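# Hang loaded sealant gun on two curved hooks

## Task

Put the sealant gun, cartridge still loaded, onto the two curved hooks at the rear of the table so that only the hooks carry it. Then report that you are finished.

## Robot and tools

Robot: two arms, left_arm and right_arm, each with a parallel two-finger gripper. All hand positions, quaternions and targets use the scene frame. Its origin sits at table-top height midway between the two nominal arm bases. +z points up, +x points out over the table, and left_arm is on the +y side. Image left and right do not match the arm names. Calibrated base poses: left_arm at (-0.037, +0.285, +0.046) m with quat_wxyz (+1.000, 0, 0, -0.029); right_arm at (-0.050, -0.240, +0.037) m with quat_wxyz (+1.000, 0, 0, +0.015). Reported hand poses can be off by a few centimetres, more when the arm is stretched far.

Gripper: the fingers point along the gripper's +z axis and separate along its y axis. end_effector_position is the point between the finger pads, about 1 cm short of the tips.

Row layout, shared by execute_actions and move: every row has 16 plain numbers. The first eight belong to left_arm: x, y, z, qw, qx, qy, qz, opening. The last eight are the same for right_arm. x, y, z form an absolute target position in metres in the scene frame. qw..qz form an absolute orientation quaternion with w first. Opening runs from -1 (closed) to +1 (fully open, 0.093 m), and it is an absolute command. Both arms must always be filled in. To keep an arm still, repeat its last reported pose and its current opening; a 0 in the opening slot really commands 0. To hold an orientation steady, send the same quaternion every time rather than copying the reported one, which may have drifted.

execute_actions(actions, cameras): actions is a list of actions, and each action is a list of up to 15 rows. Each row is applied for one 1/30 s step, and the last row is held until 15 steps are done. An empty list just returns the state and images. Any target more than 0.6 m from the gripper's current position, along any of that gripper's own axes, gets the action refused. The first action is checked against the last reported state. cameras names which images to return: omitted, null or ["all"] gives all, and [] gives none.

move(target, speed, blend, opening_speed, blocking, cameras): this drives each gripper in a straight line from its Hand target to the target row. target is one 16-number row, or a list of up to 15 rows to visit in order within 10 s. speed is in m/s, from 0.002 to 0.5, with 0.25 as the default. Turning is limited to twice that number in rad/s. You can give one speed, or one per target. blend is a corner radius in metres for lists; 0 stops at each point. opening_speed is the rate, per second on the -1..1 scale, at which finger commands change (at least 0.2). With blocking=false the call returns after about 0.5 s while the move continues; a new move replaces it. New openings in later rows of a list take effect only once all motion has settled at that row. The result ends with a move: line. done means within 10 mm and 2 degrees and at rest. off_target, moving, held and fault name the arms concerned. limits=paced means the command was clipped; limits=held means steps were withheld. done does not tell you whether anything is being touched.

wait(seconds): 0 to 10 s. Lets the scene run while arms keep their last command, or while a running move continues.
stop(): brakes a running move, and needs some distance to do it.
zoom_image(camera, region): camera is cam_high, cam_low, cam_left_wrist or cam_right_wrist. region is [x0, y0, x1, y1] in image pixels, origin at the top-left, at most 504x504. Only cameras in the latest images can be zoomed.
read_manual(section): gives the licence texts only.
finished_scene(scene): ends the current scene. Pass that scene's number. Call it once the gun hangs unaided; this is how you declare you are done.

Control behaviour: at each step the controller limits the commanded pose to within 100 mm and 20 degrees of the measured pose. Afterwards each arm heads for its Hand target, which may fall short of what you asked, so send the rest in a later action. Weight and friction can leave the hand low, short or tilted. Small moves may not happen or may go sideways. Check the pose after every move and correct any tilt. Keep paths away from an arm's own base, because passing near it can flip the shoulder posture. Moves do not avoid obstacles or the other arm.

Result lines: end_effector_position and end_effector_quat_wxyz for each arm. Hand target is where each arm is now being sent. Tool commands gives the current finger commands. grip_measured is finger motor position on the -1..1 scale. The pads meet at about -0.94, and each millimetre of object width adds about 0.0208; the reading may sit up to 0.02 high. Joint positions end with the finger gap in metres. Joint torques include the arm's own weight, and joints 1–3 wrap at ±28 N m. Joint velocities read "within noise" when an arm is still. Action results also list some step positions. Images come from cam_high, cam_low, cam_left_wrist and cam_right_wrist, each 672x504.

Gripping: to grasp a rigid flat object firmly, command about 0.24 below the reading for its width. Keep sending that number to hold on. To release, send a value well above the width reading. Avoid sudden big drops in the command, which squeeze very hard for a moment.

Avoid: dropping the gun or its cartridge, letting go while it is moving, fast impacts, pressing far past contact, and bringing the arms or grippers into each other. The clearance check does not guard gripper against gripper. Anything falling off the table fails the task. Holding loads or keeping an arm outstretched heats the motors. MOTOR HOT appears at 75 °C. At 90 °C the arm folds and stops working, and at 100 °C it goes limp. Brief outside tugs on held parts can occur.

Each tool is called after ">>>" as name(argument=value, ...), one argument or row to a line, values as JSON.

## Session

>>> execute_actions(
  actions=[],
)

Scene clock: 0.00 s.
left_arm: end_effector_position=(+0.3629, +0.2691, +0.1521) grip_measured=+1.000 end_effector_quat_wxyz=(+0.587, -0.035, +0.805, +0.075) | right_arm: end_effector_position=(+0.3315, -0.2671, +0.1307) grip_measured=+1.000 end_effector_quat_wxyz=(+0.578, +0.077, +0.807, -0.092)
Joint positions: left_arm=[-0.119 1.564 0.426 0.817 -0.329 -0.023 0.093] | right_arm=[0.026 1.54 0.343 0.861 0.292 0.037 0.093]
Joint velocities: within noise
Joint torques (N m): no reading
Heat: left arm: 40 °C; right arm: 45 °C.
Hand target: left_arm +0.3637, +0.2689, +0.1541; +0.588, -0.035, +0.804, +0.075 | right_arm +0.3343, -0.2669, +0.1371; +0.586, +0.078, +0.802, -0.091
Tool commands: left_gripper/opening=+1.0 right_gripper/opening=+1.0

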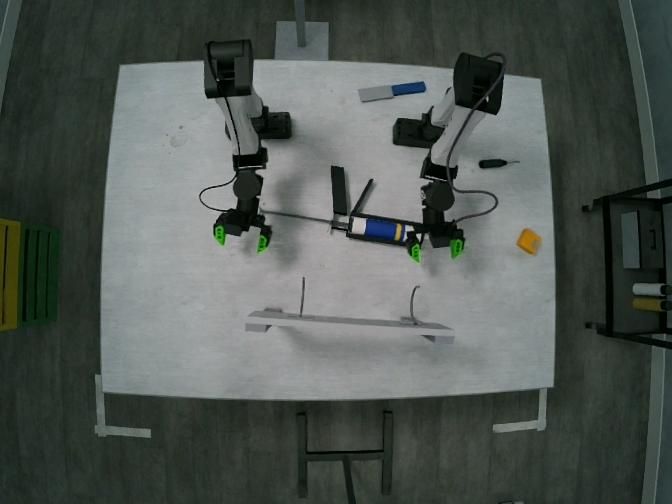

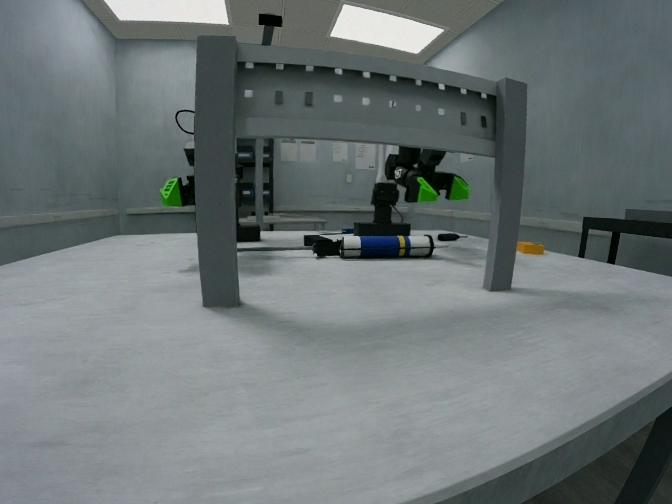

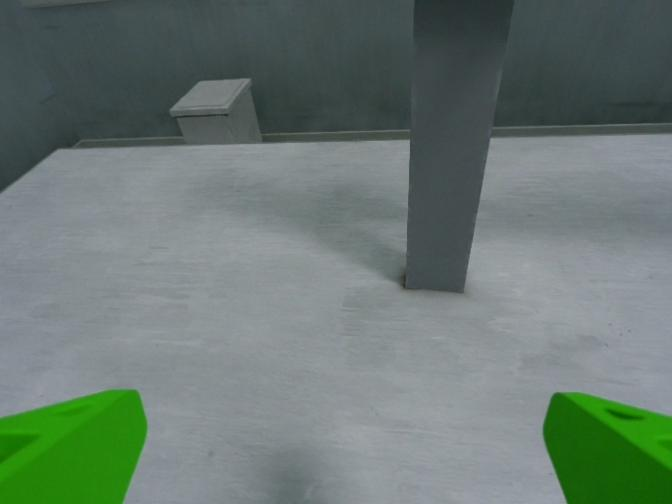

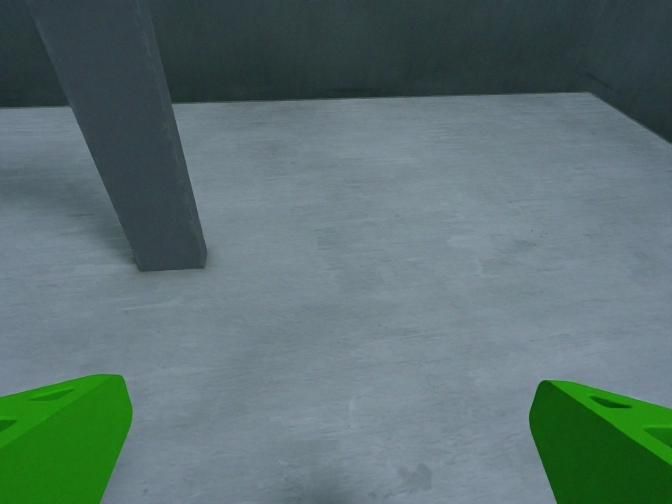

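>>> zoom_image(
  camera="cam_high",
  region=[230, 150, 480, 350],
)

>>> zoom_image(
  camera="cam_low",
  region=[180, 30, 540, 310],
)

Scaled by 2.016 from the camera's 672x504 image, which has a finer 960x720 frame.

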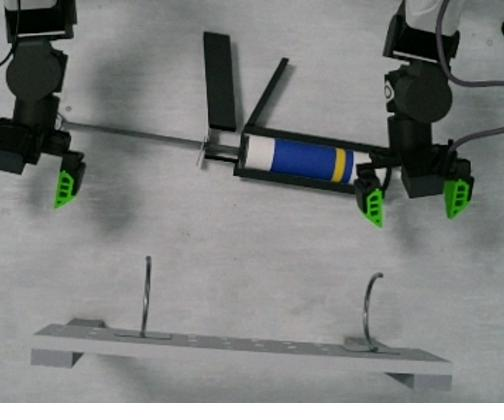

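Scaled by 1.400 from the camera's 672x504 image, which has a finer 960x720 frame.

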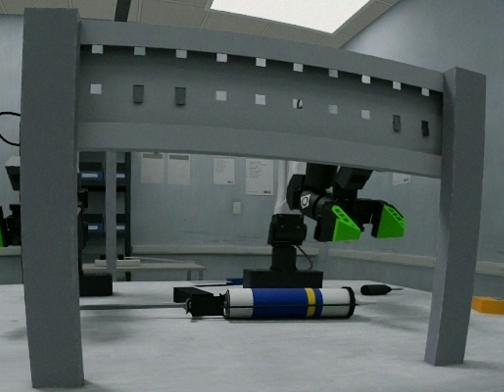

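>>> move(
  target=[0.22, 0.30, 0.30, 0.707, 0, 0.707, 0, 1, 0.22, -0.25, 0.30, 0.707, 0, 0.707, 0, 1],
)

Scene clock: 30.60 s.
left_arm: end_effector_position=(+0.2191, +0.3001, +0.2962) grip_measured=+1.000 end_effector_quat_wxyz=(+0.710, -0.002, +0.704, +0.002) | right_arm: end_effector_position=(+0.2197, -0.2502, +0.2873) grip_measured=+1.000 end_effector_quat_wxyz=(+0.701, +0.005, +0.713, +0.001)
Joint positions: left_arm=[0.219 0.313 0.288 0.033 0.157 -0.001 0.093] | right_arm=[-0.122 0.411 0.313 0.081 -0.087 0.008 0.093]
Joint velocities: within noise
Joint torques (N m): left_arm=[0.64 3.41 8.27 2.39 0.14 0.02] | right_arm=[-0.31 1.91 9.43 2.1 -0.11 -0.16]
Heat: left arm: 45 °C; right arm: 47 °C.
Hand target: left_arm +0.2199, +0.3001, +0.3000; +0.707, +0.000, +0.707, +0.000 | right_arm +0.2196, -0.2500, +0.2998; +0.707, +0.000, +0.707, +0.000
Off the commanded pose: left_arm 0.004 m, 1 deg | right_arm 0.013 m, 1 deg.
move: off_target (right_arm)
camera_calibration:
cam_left_wrist: T_world_to_cam=[[0.0113383, -0.999878, 0.0107886, 0.295429], [-0.415127, -0.0145224, -0.909647, 0.40556], [0.909693, 0.00583526, -0.415241, 0.00582862], [0, 0, 0, 1]] pos_world=[0.159707, 0.301248, 0.36815]
cam_right_wrist: T_world_to_cam=[[-0.057238, -0.998324, 0.0085298, -0.242557], [-0.463267, 0.0189908, -0.886015, 0.394906], [0.884368, -0.0546653, -0.463578, 0.00940388], [0, 0, 0, 1]] pos_world=[0.160747, -0.249136, 0.356321]

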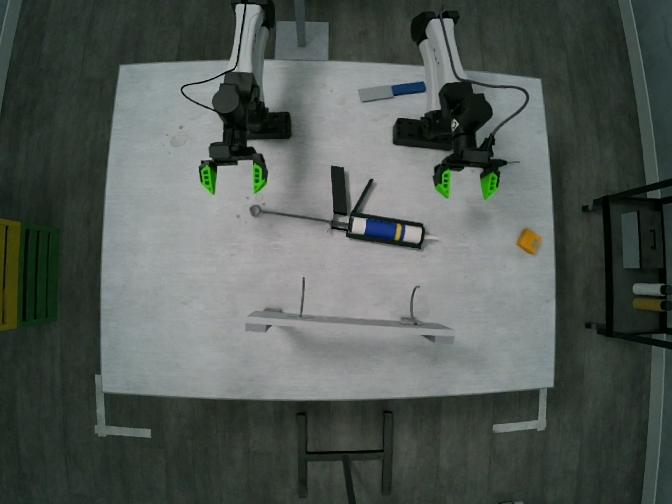

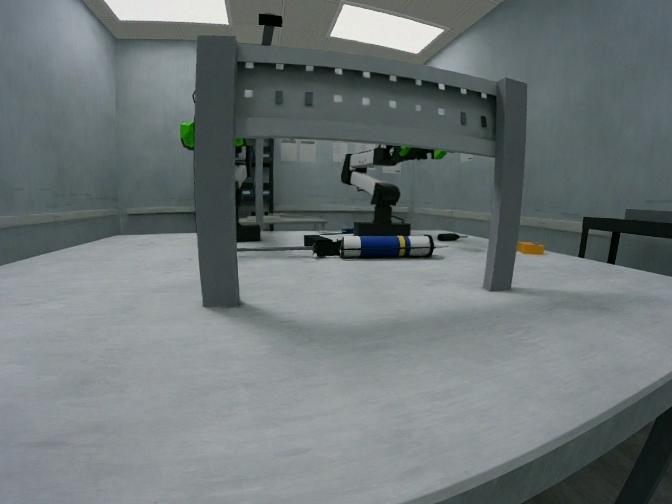

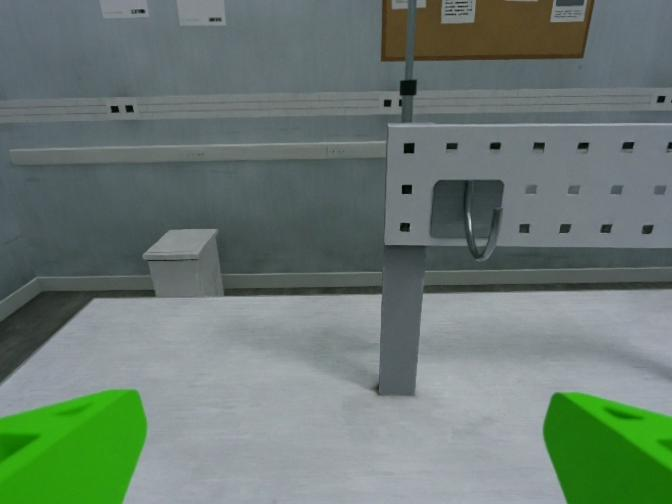

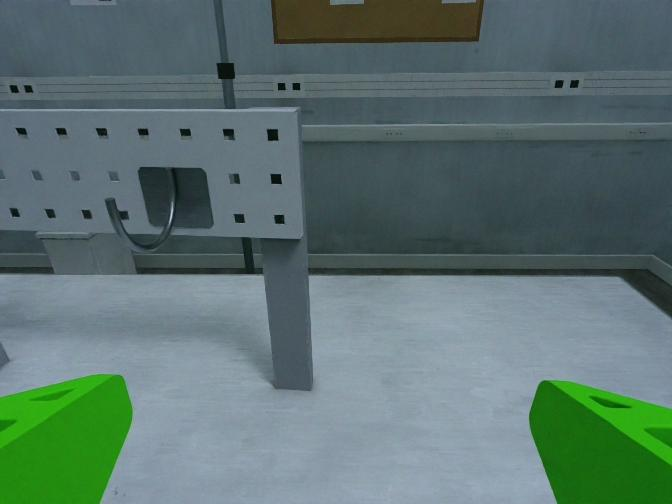

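>>> zoom_image(
  camera="cam_high",
  region=[310, 150, 450, 260],
)

>>> zoom_image(
  camera="cam_low",
  region=[230, 220, 470, 270],
)

>>> zoom_image(
  camera="cam_left_wrist",
  region=[370, 110, 550, 270],
)

>>> zoom_image(
  camera="cam_right_wrist",
  region=[60, 90, 320, 270],
)

Scaled by 3.600 from the camera's 672x504 image, which has a finer 960x720 frame.

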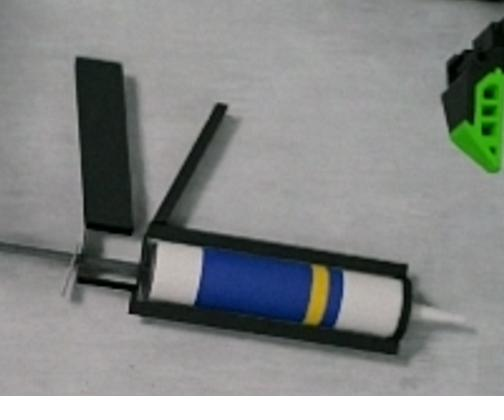

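Scaled by 2.100 from the camera's 672x504 image, which has a finer 960x720 frame.

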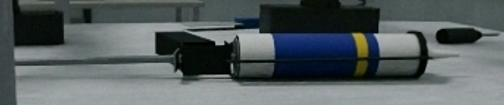

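Scaled by 2.800 from the camera's 672x504 image, which has a finer 960x720 frame.

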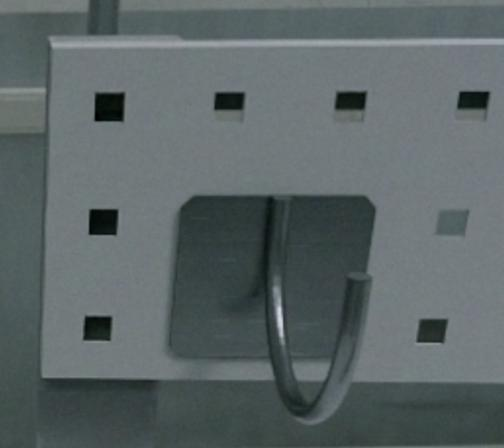

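Scaled by 1.938 from the camera's 672x504 image, which has a finer 960x720 frame.

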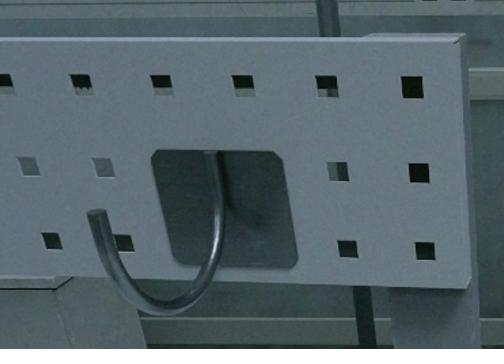

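>>> move(
  target=[0.24, 0.12, 0.22, 0.0567, 0.7048, 0.7048, -0.0567, 1, 0.28, -0.36, 0.32, 0.5, -0.5, 0.5, 0.5, 1],
)

Scene clock: 163.93 s.
left_arm: end_effector_position=(+0.2373, +0.1204, +0.2214) grip_measured=+1.000 end_effector_quat_wxyz=(+0.064, +0.700, +0.709, -0.061) | right_arm: end_effector_position=(+0.2791, -0.3554, +0.3131) grip_measured=+1.000 end_effector_quat_wxyz=(+0.659, -0.233, +0.669, +0.254)
Joint positions: left_arm=[-0.401 1.684 1.601 -1.404 0.156 1.094 0.093] | right_arm=[-0.872 1.466 0.854 0.506 -1.545 -0.072 0.093]
Joint velocities: within noise
Joint torques (N m): left_arm=[-0.32 -6.11 6.89 0.63 0.05 0.09] | right_arm=[-0.29 -4.9 8.43 1.4 -0.17 -0.02]
Heat: left arm: 45 °C; right arm: 52 °C.
Hand target: left_arm +0.2400, +0.1200, +0.2200; +0.057, +0.705, +0.705, -0.057 | right_arm +0.2802, -0.3595, +0.3199; +0.660, -0.238, +0.666, +0.251
Off the commanded pose: left_arm 0.003 m, 1 deg | right_arm 0.008 m, 50 deg; orientation clipped.
joint sent to its limit (right arm) — joint 5 (wrist yaw), lower limit. The joint targets are off in orientation, not in position.
move: off_target (right_arm); limits=paced
camera_calibration:
cam_left_wrist: T_world_to_cam=[[-0.999679, -0.0241042, -0.00774879, 0.242862], [-0.0252852, 0.966261, 0.256319, -0.126281], [0.00130899, 0.256433, -0.966561, 0.266708], [0, 0, 0, 1]] pos_world=[0.239241, 0.0594818, 0.29204]
cam_right_wrist: T_world_to_cam=[[0.606255, -0.795096, -0.01667, -0.44943], [-0.36811, -0.261977, -0.892112, 0.322756], [0.704947, 0.546983, -0.451507, 0.223197], [0, 0, 0, 1]] pos_world=[0.233937, -0.39487, 0.381217]

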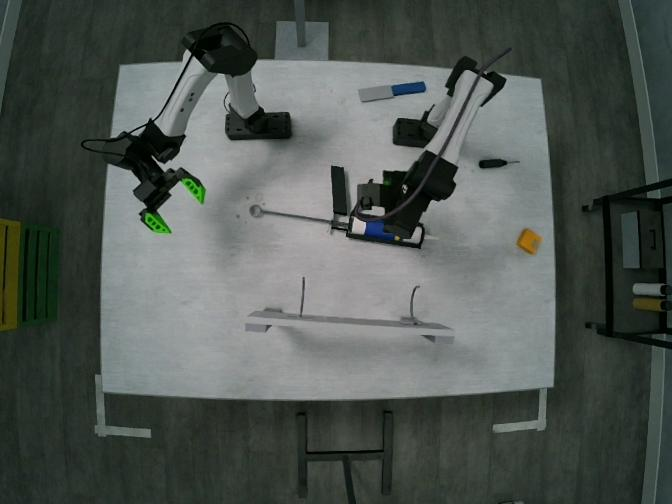

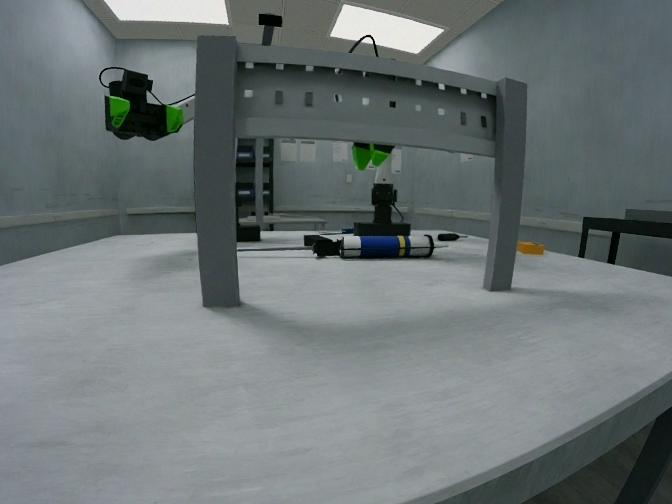

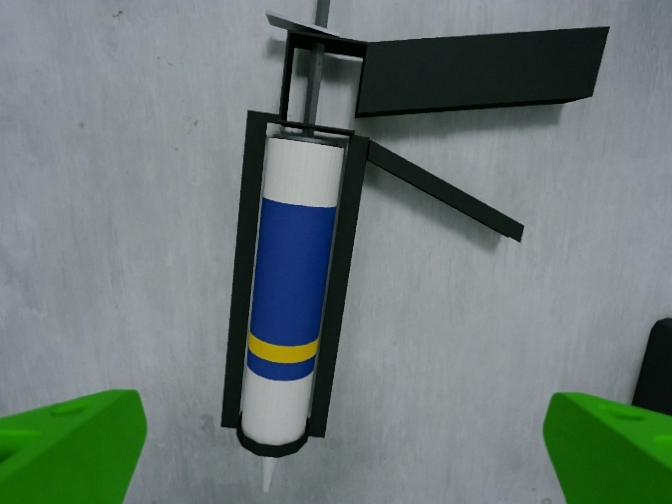

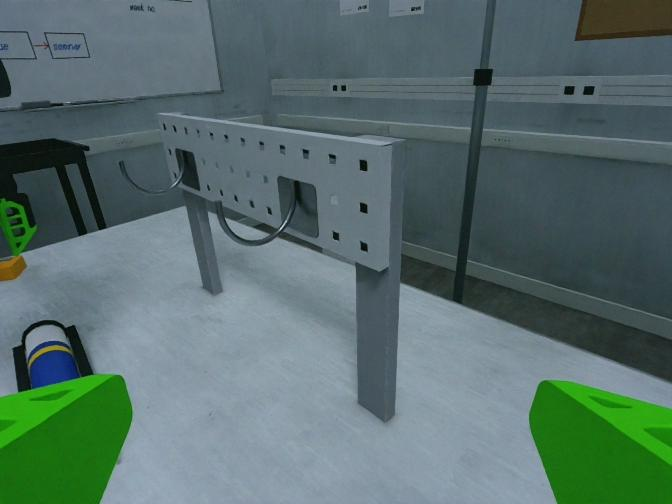

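>>> move(
  target=[0.265, 0.115, 0.15, 0, 0.7437, 0.6685, 0, 1, 0.2791, -0.3554, 0.3131, 0.659, -0.233, 0.669, 0.254, 1],
)

Scene clock: 211.37 s.
left_arm: end_effector_position=(+0.2637, +0.1147, +0.1557) grip_measured=+1.000 end_effector_quat_wxyz=(+0.007, +0.739, +0.673, -0.004) | right_arm: end_effector_position=(+0.2791, -0.3554, +0.3132) grip_measured=+1.000 end_effector_quat_wxyz=(+0.659, -0.233, +0.669, +0.254)
Joint positions: left_arm=[-0.451 1.846 1.545 -1.26 0.012 1.156 0.093] | right_arm=[-0.872 1.466 0.855 0.506 -1.545 -0.072 0.093]
Joint velocities: within noise
Joint torques (N m): left_arm=[-0.23 -8.27 5.05 0.66 -0.04 0.07] | right_arm=[0.27 -5.91 6.11 1.41 -0.06 -0.08]
Heat: left arm: 43 °C; right arm: 48 °C.
Hand target: left_arm +0.2650, +0.1150, +0.1500; +0.000, +0.744, +0.669, +0.000 | right_arm +0.2791, -0.3554, +0.3131; +0.659, -0.233, +0.669, +0.254
Off the commanded pose: left_arm 0.006 m, 1 deg | right_arm 0.000 m, 0 deg.
move: done
camera_calibration:
cam_left_wrist: T_world_to_cam=[[-0.996528, 0.0825844, -0.010591, 0.255987], [0.0710708, 0.909984, 0.408507, -0.14592], [0.043374, 0.406336, -0.912694, 0.167915], [0, 0, 0, 1]] pos_world=[0.258186, 0.0434143, 0.215575]
cam_right_wrist: T_world_to_cam=[[0.606259, -0.7951, -0.0162897, -0.449588], [-0.367883, -0.262231, -0.892131, 0.322717], [0.705062, 0.546855, -0.451484, 0.223163], [0, 0, 0, 1]] pos_world=[0.233945, -0.394879, 0.381336]

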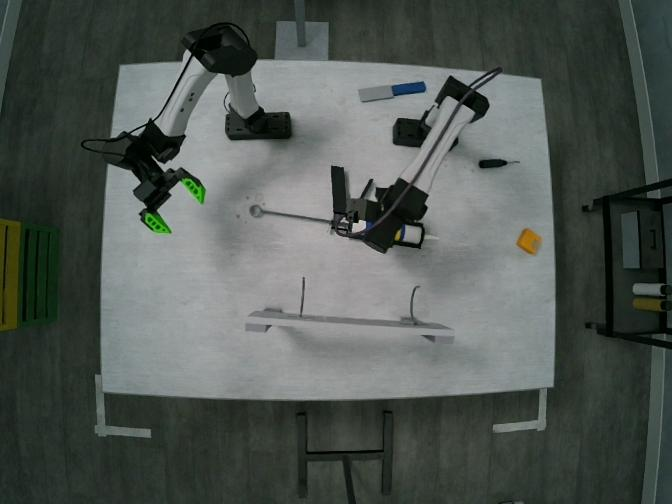

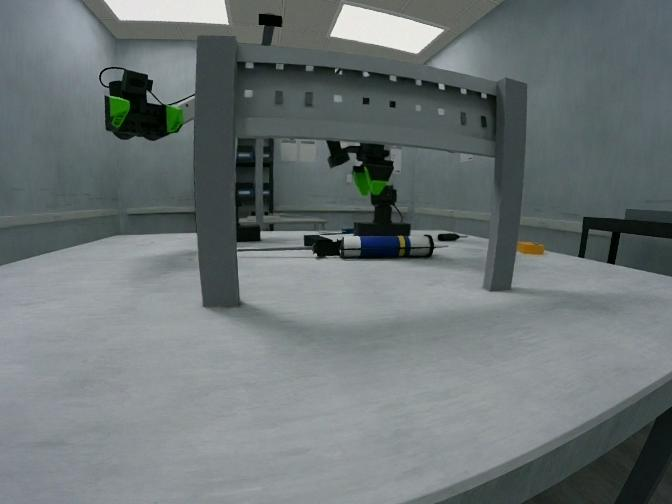

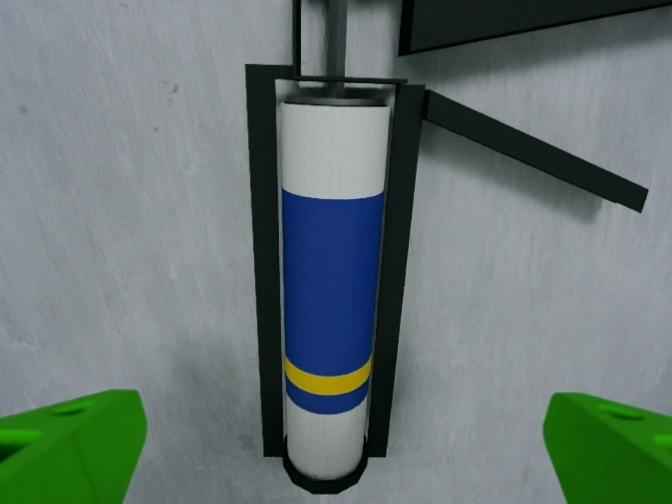

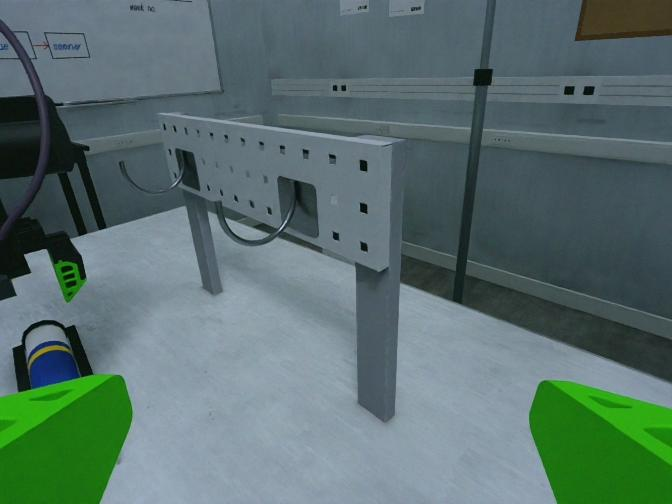

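>>> move(
  target=[
    [0.271, 0.115, 0.09, 0, 0.7467, 0.6652, 0, 1, 0.2791, -0.3554, 0.3131, 0.659, -0.233, 0.669, 0.254, 1],
    [0.271, 0.115, 0.06, 0, 0.7467, 0.6652, 0, 1, 0.2791, -0.3554, 0.3131, 0.659, -0.233, 0.669, 0.254, 1],
  ],
  speed=0.12,
)

Scene clock: 228.47 s.
left_arm: end_effector_position=(+0.2704, +0.1112, +0.0682) grip_measured=+1.000 end_effector_quat_wxyz=(+0.010, +0.745, +0.667, -0.002) | right_arm: end_effector_position=(+0.2791, -0.3554, +0.3132) grip_measured=+1.000 end_effector_quat_wxyz=(+0.659, -0.233, +0.669, +0.254)
Joint positions: left_arm=[-0.451 1.941 1.315 -0.928 0.011 1.173 0.093] | right_arm=[-0.872 1.466 0.855 0.506 -1.545 -0.072 0.093]
Joint velocities: within noise
Joint torques (N m): left_arm=[0.55 -8.18 4.75 0.68 -0.03 0.11] | right_arm=[0.2 -5.89 6.09 1.41 -0.08 -0.1]
Heat: left arm: 42 °C; right arm: 46 °C.
Hand target: left_arm +0.2708, +0.1151, +0.0602; +0.000, +0.747, +0.665, +0.000 | right_arm +0.2791, -0.3554, +0.3131; +0.659, -0.233, +0.669, +0.254
Off the commanded pose: left_arm 0.009 m, 1 deg | right_arm 0.000 m, 0 deg.
move: done
camera_calibration:
cam_left_wrist: T_world_to_cam=[[-0.994863, 0.0996245, -0.0179562, 0.26015], [0.0837473, 0.909643, 0.406861, -0.110775], [0.0568671, 0.403267, -0.913313, 0.0859856], [0, 0, 0, 1]] pos_world=[0.263201, 0.0401733, 0.128273]
cam_right_wrist: T_world_to_cam=[[0.606259, -0.7951, -0.0162897, -0.449588], [-0.367883, -0.262231, -0.892131, 0.322717], [0.705062, 0.546855, -0.451484, 0.223163], [0, 0, 0, 1]] pos_world=[0.233945, -0.394879, 0.381336]

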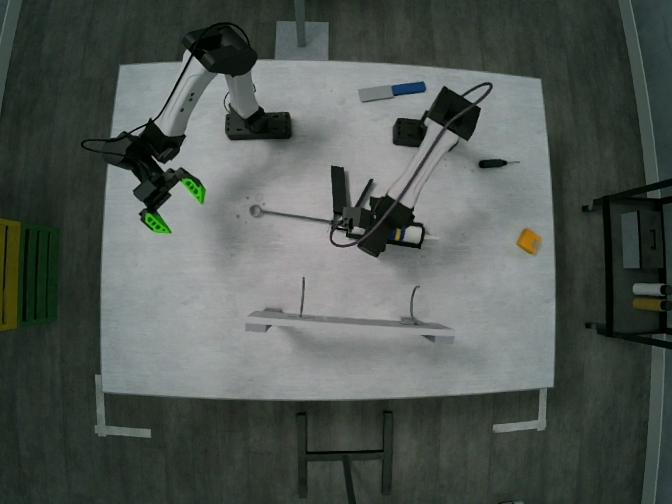

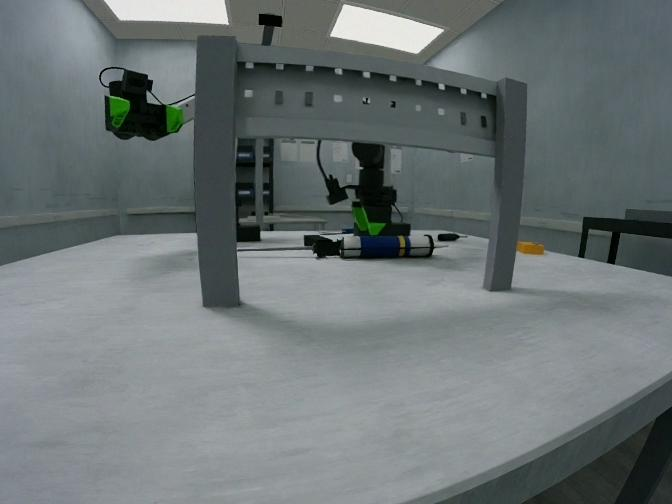

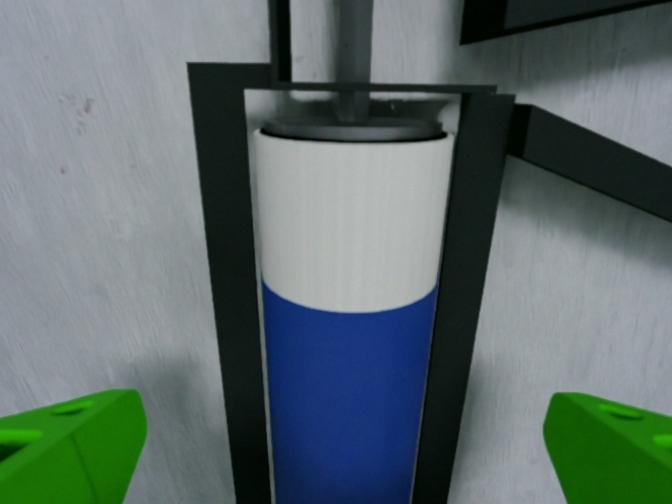

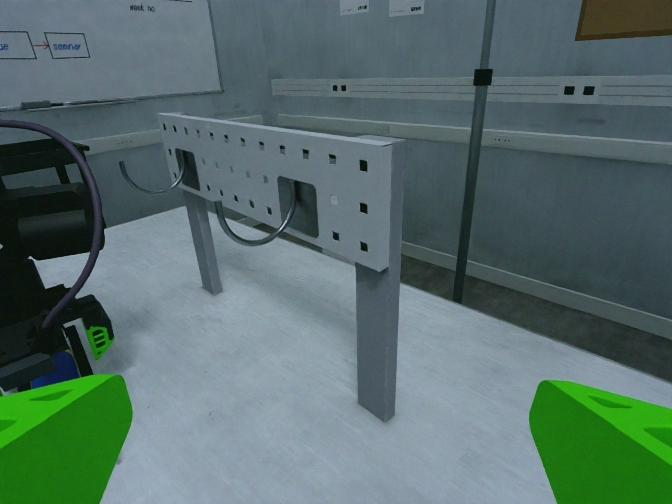

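>>> move(
  target=[
    [0.271, 0.118, 0.035, 0, 0.7467, 0.6652, 0, 1, 0.2791, -0.3554, 0.3131, 0.659, -0.233, 0.669, 0.254, 1],
    [0.271, 0.118, 0.020, 0, 0.7467, 0.6652, 0, 1, 0.2791, -0.3554, 0.3131, 0.659, -0.233, 0.669, 0.254, 1],
  ],
  speed=0.08,
  cameras=["cam_low","cam_left_wrist"],
)

Scene clock: 240.70 s.
left_arm: end_effector_position=(+0.2719, +0.1131, +0.0294) grip_measured=+1.000 end_effector_quat_wxyz=(+0.012, +0.745, +0.667, -0.002) | right_arm: end_effector_position=(+0.2791, -0.3554, +0.3132) grip_measured=+1.000 end_effector_quat_wxyz=(+0.659, -0.233, +0.669, +0.254)
Joint positions: left_arm=[-0.445 2.003 1.235 -0.781 0.011 1.181 0.093] | right_arm=[-0.872 1.466 0.855 0.506 -1.545 -0.072 0.093]
Joint velocities: within noise
Joint torques (N m): left_arm=[0.59 -8.17 4.26 0.65 -0.03 0.1] | right_arm=[0.16 -5.87 6.09 1.41 -0.06 -0.1]
Heat: left arm: 41 °C; right arm: 46 °C.
Hand target: left_arm +0.2708, +0.1180, +0.0203; +0.000, +0.747, +0.665, +0.000 | right_arm +0.2791, -0.3554, +0.3131; +0.659, -0.233, +0.669, +0.254
Off the commanded pose: left_arm 0.011 m, 1 deg | right_arm 0.000 m, 0 deg.
move: off_target (left_arm)
camera_calibration:
cam_left_wrist: T_world_to_cam=[[-0.994711, 0.100343, -0.0219475, 0.260799], [0.0828896, 0.910368, 0.405413, -0.0966573], [0.0606606, 0.40145, -0.91387, 0.0488527], [0, 0, 0, 1]] pos_world=[0.264468, 0.0422125, 0.0895551]
Images, in order (width x height): cam_low 672x504, cam_left_wrist 672x504.

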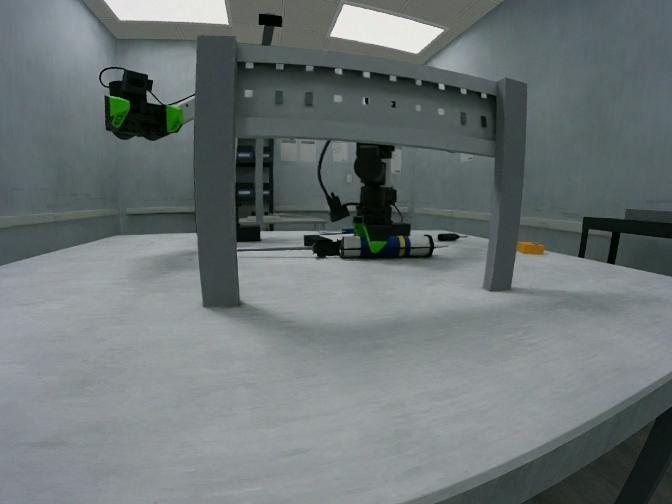

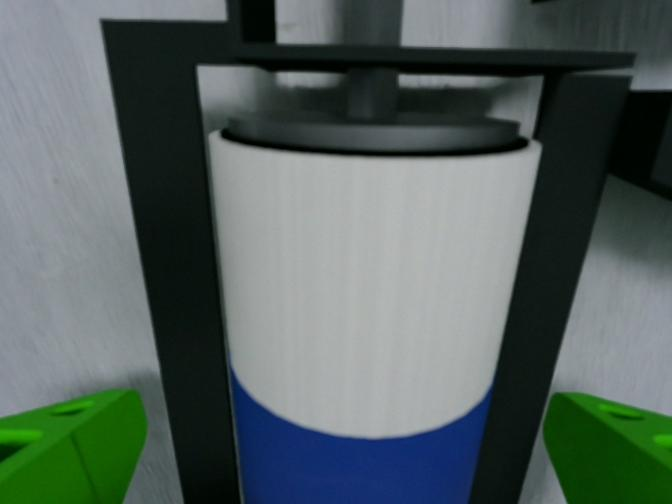

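>>> move(
  target=[0.2695, 0.119, 0.017, 0, 0.7467, 0.6652, 0, 1, 0.2791, -0.3554, 0.3131, 0.659, -0.233, 0.669, 0.254, 1],
  speed=0.05,
  cameras=["cam_left_wrist"],
)

>>> move(
  target=[0.2695, 0.119, 0.017, 0, 0.7467, 0.6652, 0, 0.5, 0.2791, -0.3554, 0.3131, 0.659, -0.233, 0.669, 0.254, 1],
  speed=0.05,
  opening_speed=0.3,
  cameras=["cam_left_wrist","cam_high"],
)

Scene clock: 252.53 s.
left_arm: end_effector_position=(+0.2711, +0.1136, +0.0269) grip_measured=+1.000 end_effector_quat_wxyz=(+0.013, +0.746, +0.666, -0.001) | right_arm: end_effector_position=(+0.2791, -0.3554, +0.3132) grip_measured=+1.000 end_effector_quat_wxyz=(+0.659, -0.233, +0.669, +0.254)
Joint positions: left_arm=[-0.445 2.003 1.224 -0.767 0.011 1.181 0.093] | right_arm=[-0.872 1.466 0.855 0.506 -1.545 -0.072 0.093]
Joint velocities: within noise
Joint torques (N m): left_arm=[0.65 -8.13 4.22 0.68 -0.03 0.11] | right_arm=[0.16 -5.81 6.11 1.41 -0.06 -0.08]
Heat: left arm: 41 °C; right arm: 45 °C.
Hand target: left_arm +0.2693, +0.1190, +0.0173; +0.000, +0.747, +0.665, +0.000 | right_arm +0.2791, -0.3554, +0.3131; +0.659, -0.233, +0.669, +0.254
Off the commanded pose: left_arm 0.011 m, 2 deg | right_arm 0.000 m, 0 deg.
move: off_target (left_arm)
camera_calibration:
cam_left_wrist: T_world_to_cam=[[-0.994626, 0.100697, -0.0240615, 0.259897], [0.0824209, 0.91078, 0.404583, -0.0958861], [0.062655, 0.400425, -0.914185, 0.0460495], [0, 0, 0, 1]] pos_world=[0.263518, 0.0427209, 0.0871451]
Images, in order (width x height): cam_left_wrist 672x504.

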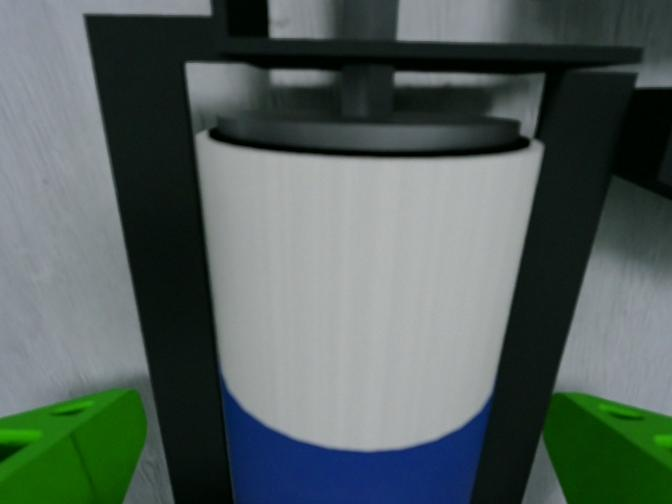

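Scene clock: 254.43 s.
left_arm: end_effector_position=(+0.2703, +0.1142, +0.0266) grip_measured=+0.595 end_effector_quat_wxyz=(+0.011, +0.746, +0.666, -0.001) | right_arm: end_effector_position=(+0.2791, -0.3554, +0.3132) grip_measured=+1.000 end_effector_quat_wxyz=(+0.659, -0.233, +0.669, +0.254)
Joint positions: left_arm=[-0.445 2.003 1.222 -0.769 0.01 1.183 0.074] | right_arm=[-0.872 1.466 0.855 0.506 -1.545 -0.072 0.093]
Joint velocities: within noise
Joint torques (N m): left_arm=[0.59 -8.1 4.26 0.69 -0.02 0.09] | right_arm=[0.16 -5.91 6.11 1.42 -0.07 -0.07]
Heat: left arm: 41 °C; right arm: 45 °C.
Hand target: left_arm +0.2693, +0.1190, +0.0173; +0.000, +0.747, +0.665, +0.000 | right_arm +0.2791, -0.3554, +0.3131; +0.659, -0.233, +0.669, +0.254
Off the commanded pose: left_arm 0.011 m, 1 deg | right_arm 0.000 m, 0 deg.
move: off_target (left_arm)
camera_calibration:
cam_left_wrist: T_world_to_cam=[[-0.994532, 0.10225, -0.021225, 0.258712], [0.0848537, 0.909704, 0.406495, -0.0968145], [0.0608728, 0.402472, -0.913406, 0.0457663], [0, 0, 0, 1]] pos_world=[0.262727, 0.0431994, 0.086649]
Images, in order (width x height): cam_high 672x504, cam_left_wrist 672x504.

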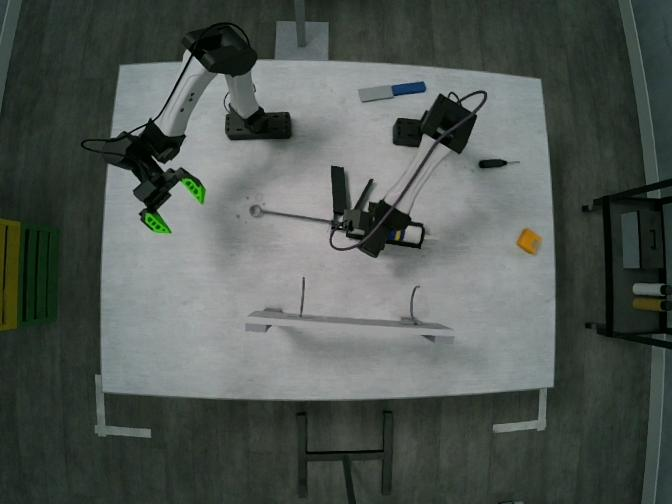

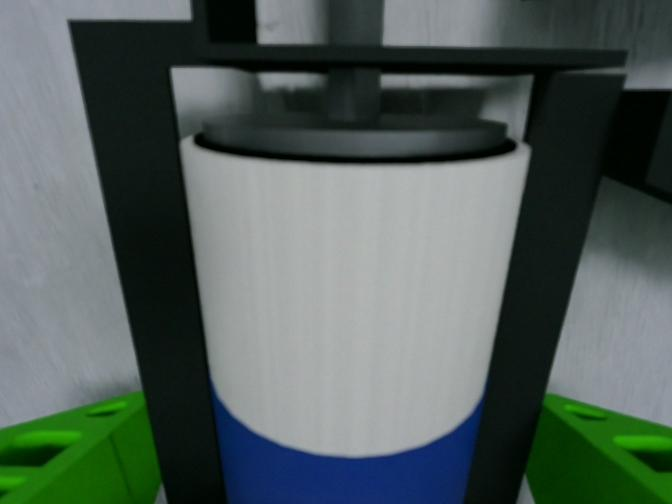

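>>> move(
  target=[0.2695, 0.119, 0.02, 0, 0.7467, 0.6652, 0, 0.2, 0.2791, -0.3554, 0.3131, 0.659, -0.233, 0.669, 0.254, 1],
  speed=0.05,
  opening_speed=0.3,
  cameras=[],
)

>>> move(
  target=[0.2695, 0.117, 0.10, 0, 0.7467, 0.6652, 0, 0.2, 0.2791, -0.3554, 0.3131, 0.659, -0.233, 0.669, 0.254, 1],
  speed=0.06,
)

Scene clock: 262.47 s.
left_arm: end_effector_position=(+0.2702, +0.1142, +0.0266) grip_measured=+0.580 end_effector_quat_wxyz=(+0.011, +0.746, +0.666, -0.001) | right_arm: end_effector_position=(+0.2791, -0.3554, +0.3132) grip_measured=+1.000 end_effector_quat_wxyz=(+0.659, -0.233, +0.669, +0.254)
Joint positions: left_arm=[-0.445 2.003 1.222 -0.769 0.01 1.183 0.073] | right_arm=[-0.872 1.466 0.855 0.506 -1.545 -0.072 0.093]
Joint velocities: within noise
Joint torques (N m): left_arm=[0.59 -8.66 4.67 0.59 -0.02 0.09] | right_arm=[0.21 -5.93 6.08 1.41 -0.06 -0.07]
Heat: left arm: 41 °C; right arm: 45 °C.
Hand target: left_arm +0.2694, +0.1190, +0.0202; +0.000, +0.747, +0.665, +0.000 | right_arm +0.2791, -0.3554, +0.3131; +0.659, -0.233, +0.669, +0.254
Off the commanded pose: left_arm 0.008 m, 1 deg | right_arm 0.000 m, 0 deg.
move: done
No camera images: "cameras" was empty.

Scene clock: 264.47 s.
left_arm: end_effector_position=(+0.2608, +0.1276, +0.0622) grip_measured=+0.580 end_effector_quat_wxyz=(-0.047, +0.746, +0.665, +0.001) | right_arm: end_effector_position=(+0.2791, -0.3554, +0.3132) grip_measured=+1.000 end_effector_quat_wxyz=(+0.659, -0.233, +0.669, +0.254)
Joint positions: left_arm=[-0.445 1.983 1.347 -1.022 -0.033 1.183 0.073] | right_arm=[-0.872 1.466 0.855 0.506 -1.545 -0.072 0.093]
Joint velocities: within noise
Joint torques (N m): left_arm=[0.2 -18.28 8.01 -0.03 0.41 0.06] | right_arm=[0.17 -5.87 6.08 1.41 -0.06 -0.07]
Heat: left arm: 42 °C; right arm: 45 °C.
Hand target: left_arm +0.2684, +0.1179, +0.0984; +0.000, +0.747, +0.665, +0.000 | right_arm +0.2791, -0.3554, +0.3131; +0.659, -0.233, +0.669, +0.254
Off the commanded pose: left_arm 0.040 m, 5 deg | right_arm 0.000 m, 0 deg.
move: off_target (left_arm)
camera_calibration:
cam_left_wrist: T_world_to_cam=[[-0.992846, 0.101847, 0.062322, 0.243113], [0.119278, 0.869792, 0.478784, -0.131078], [-0.00544444, 0.482793, -0.875718, 0.078239], [0, 0, 0, 1]] pos_world=[0.257435, 0.0514775, 0.116122]
cam_right_wrist: T_world_to_cam=[[0.606259, -0.7951, -0.0162897, -0.449588], [-0.367883, -0.262231, -0.892131, 0.322717], [0.705062, 0.546855, -0.451484, 0.223163], [0, 0, 0, 1]] pos_world=[0.233945, -0.394879, 0.381336]

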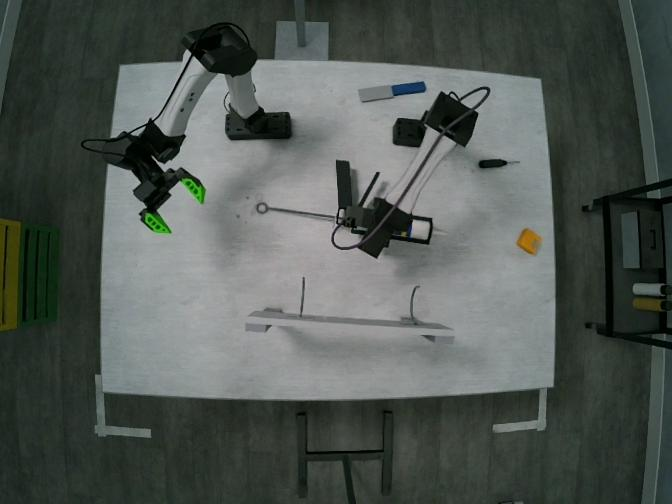

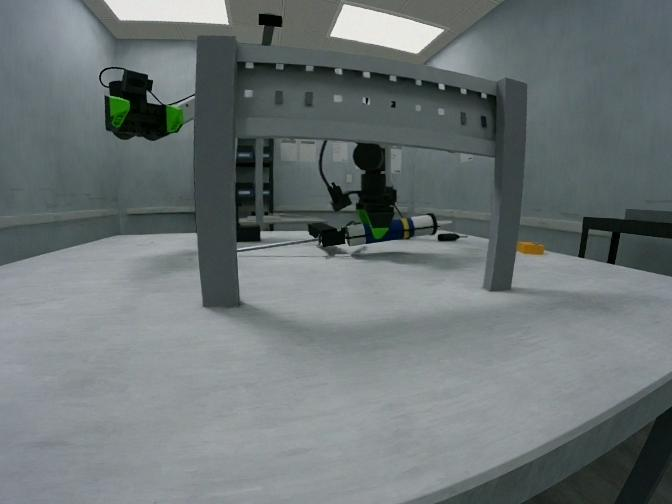

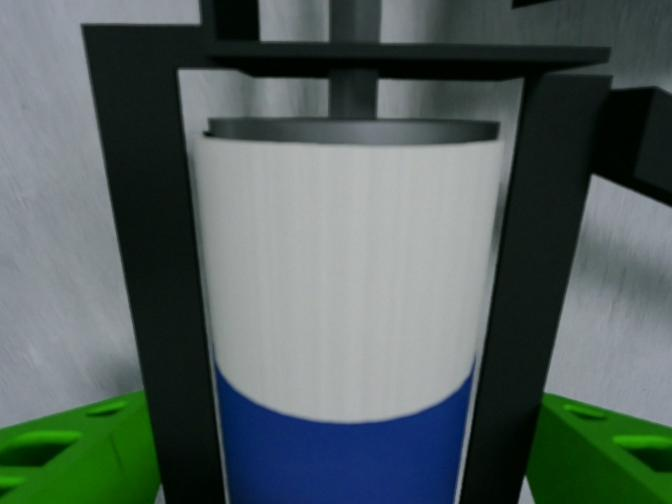

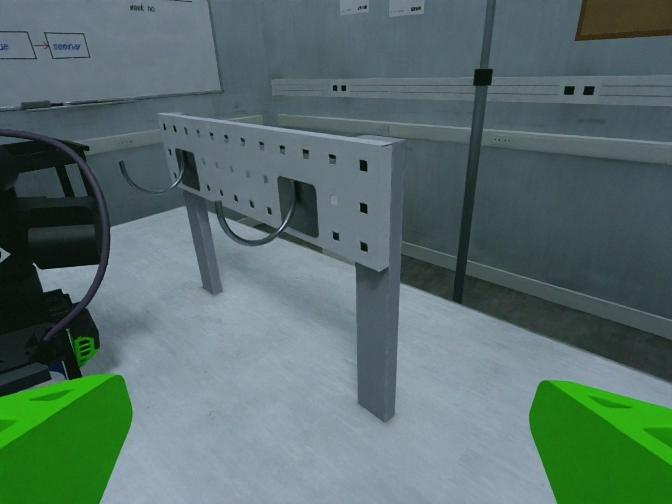

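>>> move(
  target=[0.2695, 0.112, 0.18, 0, 0.7467, 0.6652, 0, 0.2, 0.2791, -0.3554, 0.3131, 0.659, -0.233, 0.669, 0.254, 1],
  speed=0.08,
)

Scene clock: 281.23 s.
left_arm: end_effector_position=(+0.2701, +0.1211, +0.1404) grip_measured=+0.580 end_effector_quat_wxyz=(-0.048, +0.747, +0.663, +0.001) | right_arm: end_effector_position=(+0.2791, -0.3554, +0.3132) grip_measured=+1.000 end_effector_quat_wxyz=(+0.659, -0.233, +0.669, +0.254)
Joint positions: left_arm=[-0.449 1.955 1.627 -1.333 -0.034 1.181 0.073] | right_arm=[-0.872 1.466 0.855 0.506 -1.545 -0.072 0.093]
Joint velocities: within noise
Joint torques (N m): left_arm=[-0.36 -18.43 8.62 -0.04 0.49 -0.04] | right_arm=[0.17 -5.87 6.09 1.43 -0.06 -0.09]
Heat: left arm: 50 °C; right arm: 44 °C.
Hand target: left_arm +0.2684, +0.1131, +0.1781; +0.000, +0.747, +0.665, +0.000 | right_arm +0.2791, -0.3554, +0.3131; +0.659, -0.233, +0.669, +0.254
Off the commanded pose: left_arm 0.041 m, 6 deg | right_arm 0.000 m, 0 deg.
move: off_target (left_arm)
camera_calibration:
cam_left_wrist: T_world_to_cam=[[-0.992441, 0.104859, 0.0637606, 0.247388], [0.122623, 0.868203, 0.480819, -0.164983], [-0.00493903, 0.485003, -0.874498, 0.149237], [0, 0, 0, 1]] pos_world=[0.266486, 0.0449174, 0.194061]
cam_right_wrist: T_world_to_cam=[[0.606259, -0.7951, -0.0162897, -0.449588], [-0.367883, -0.262231, -0.892131, 0.322717], [0.705062, 0.546855, -0.451484, 0.223163], [0, 0, 0, 1]] pos_world=[0.233945, -0.394879, 0.381336]

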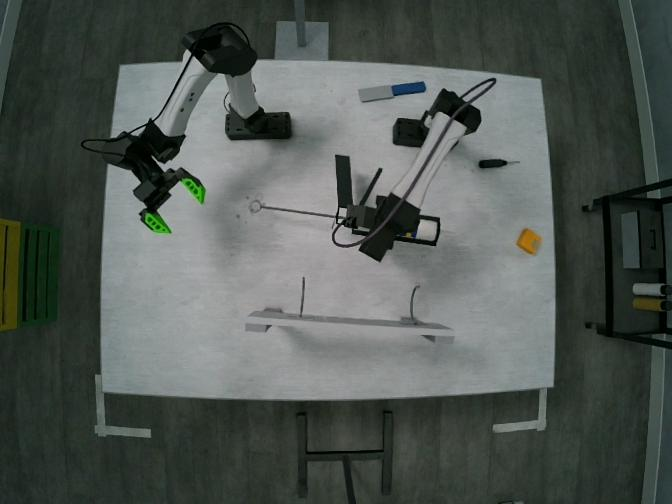

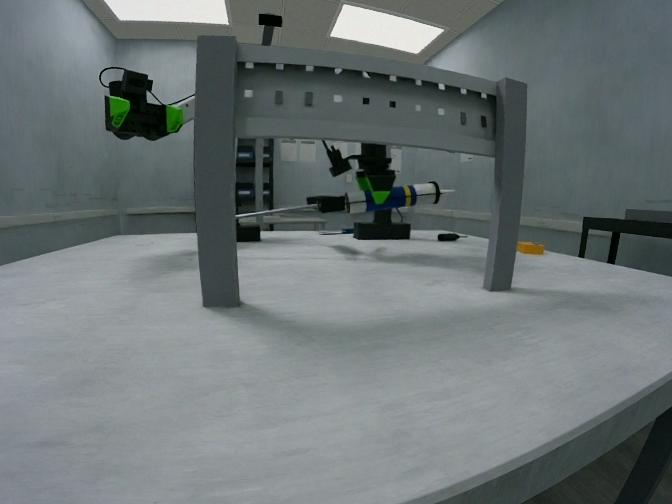

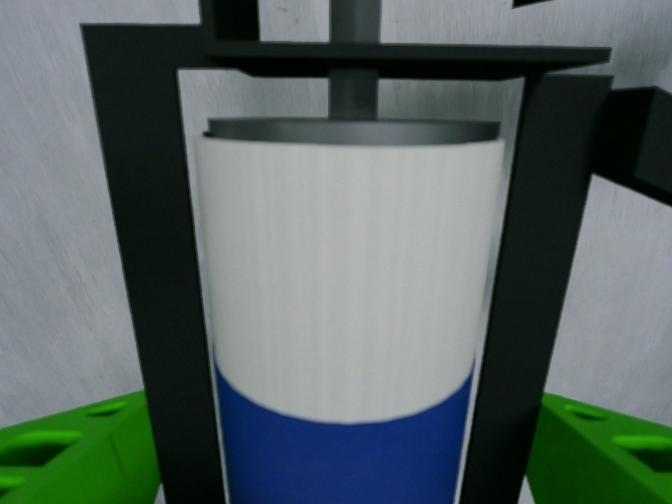

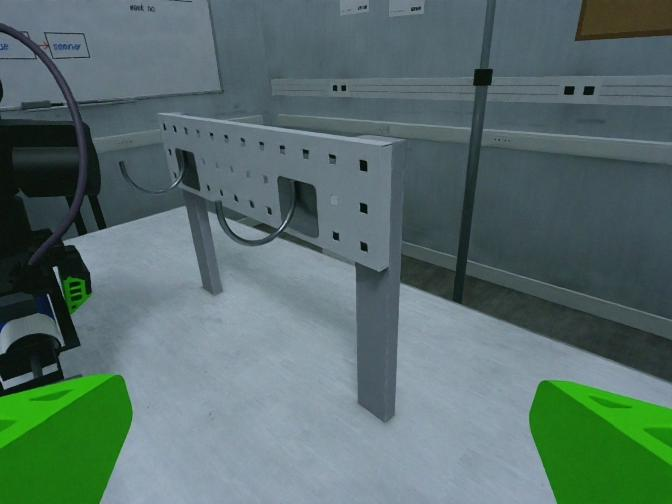

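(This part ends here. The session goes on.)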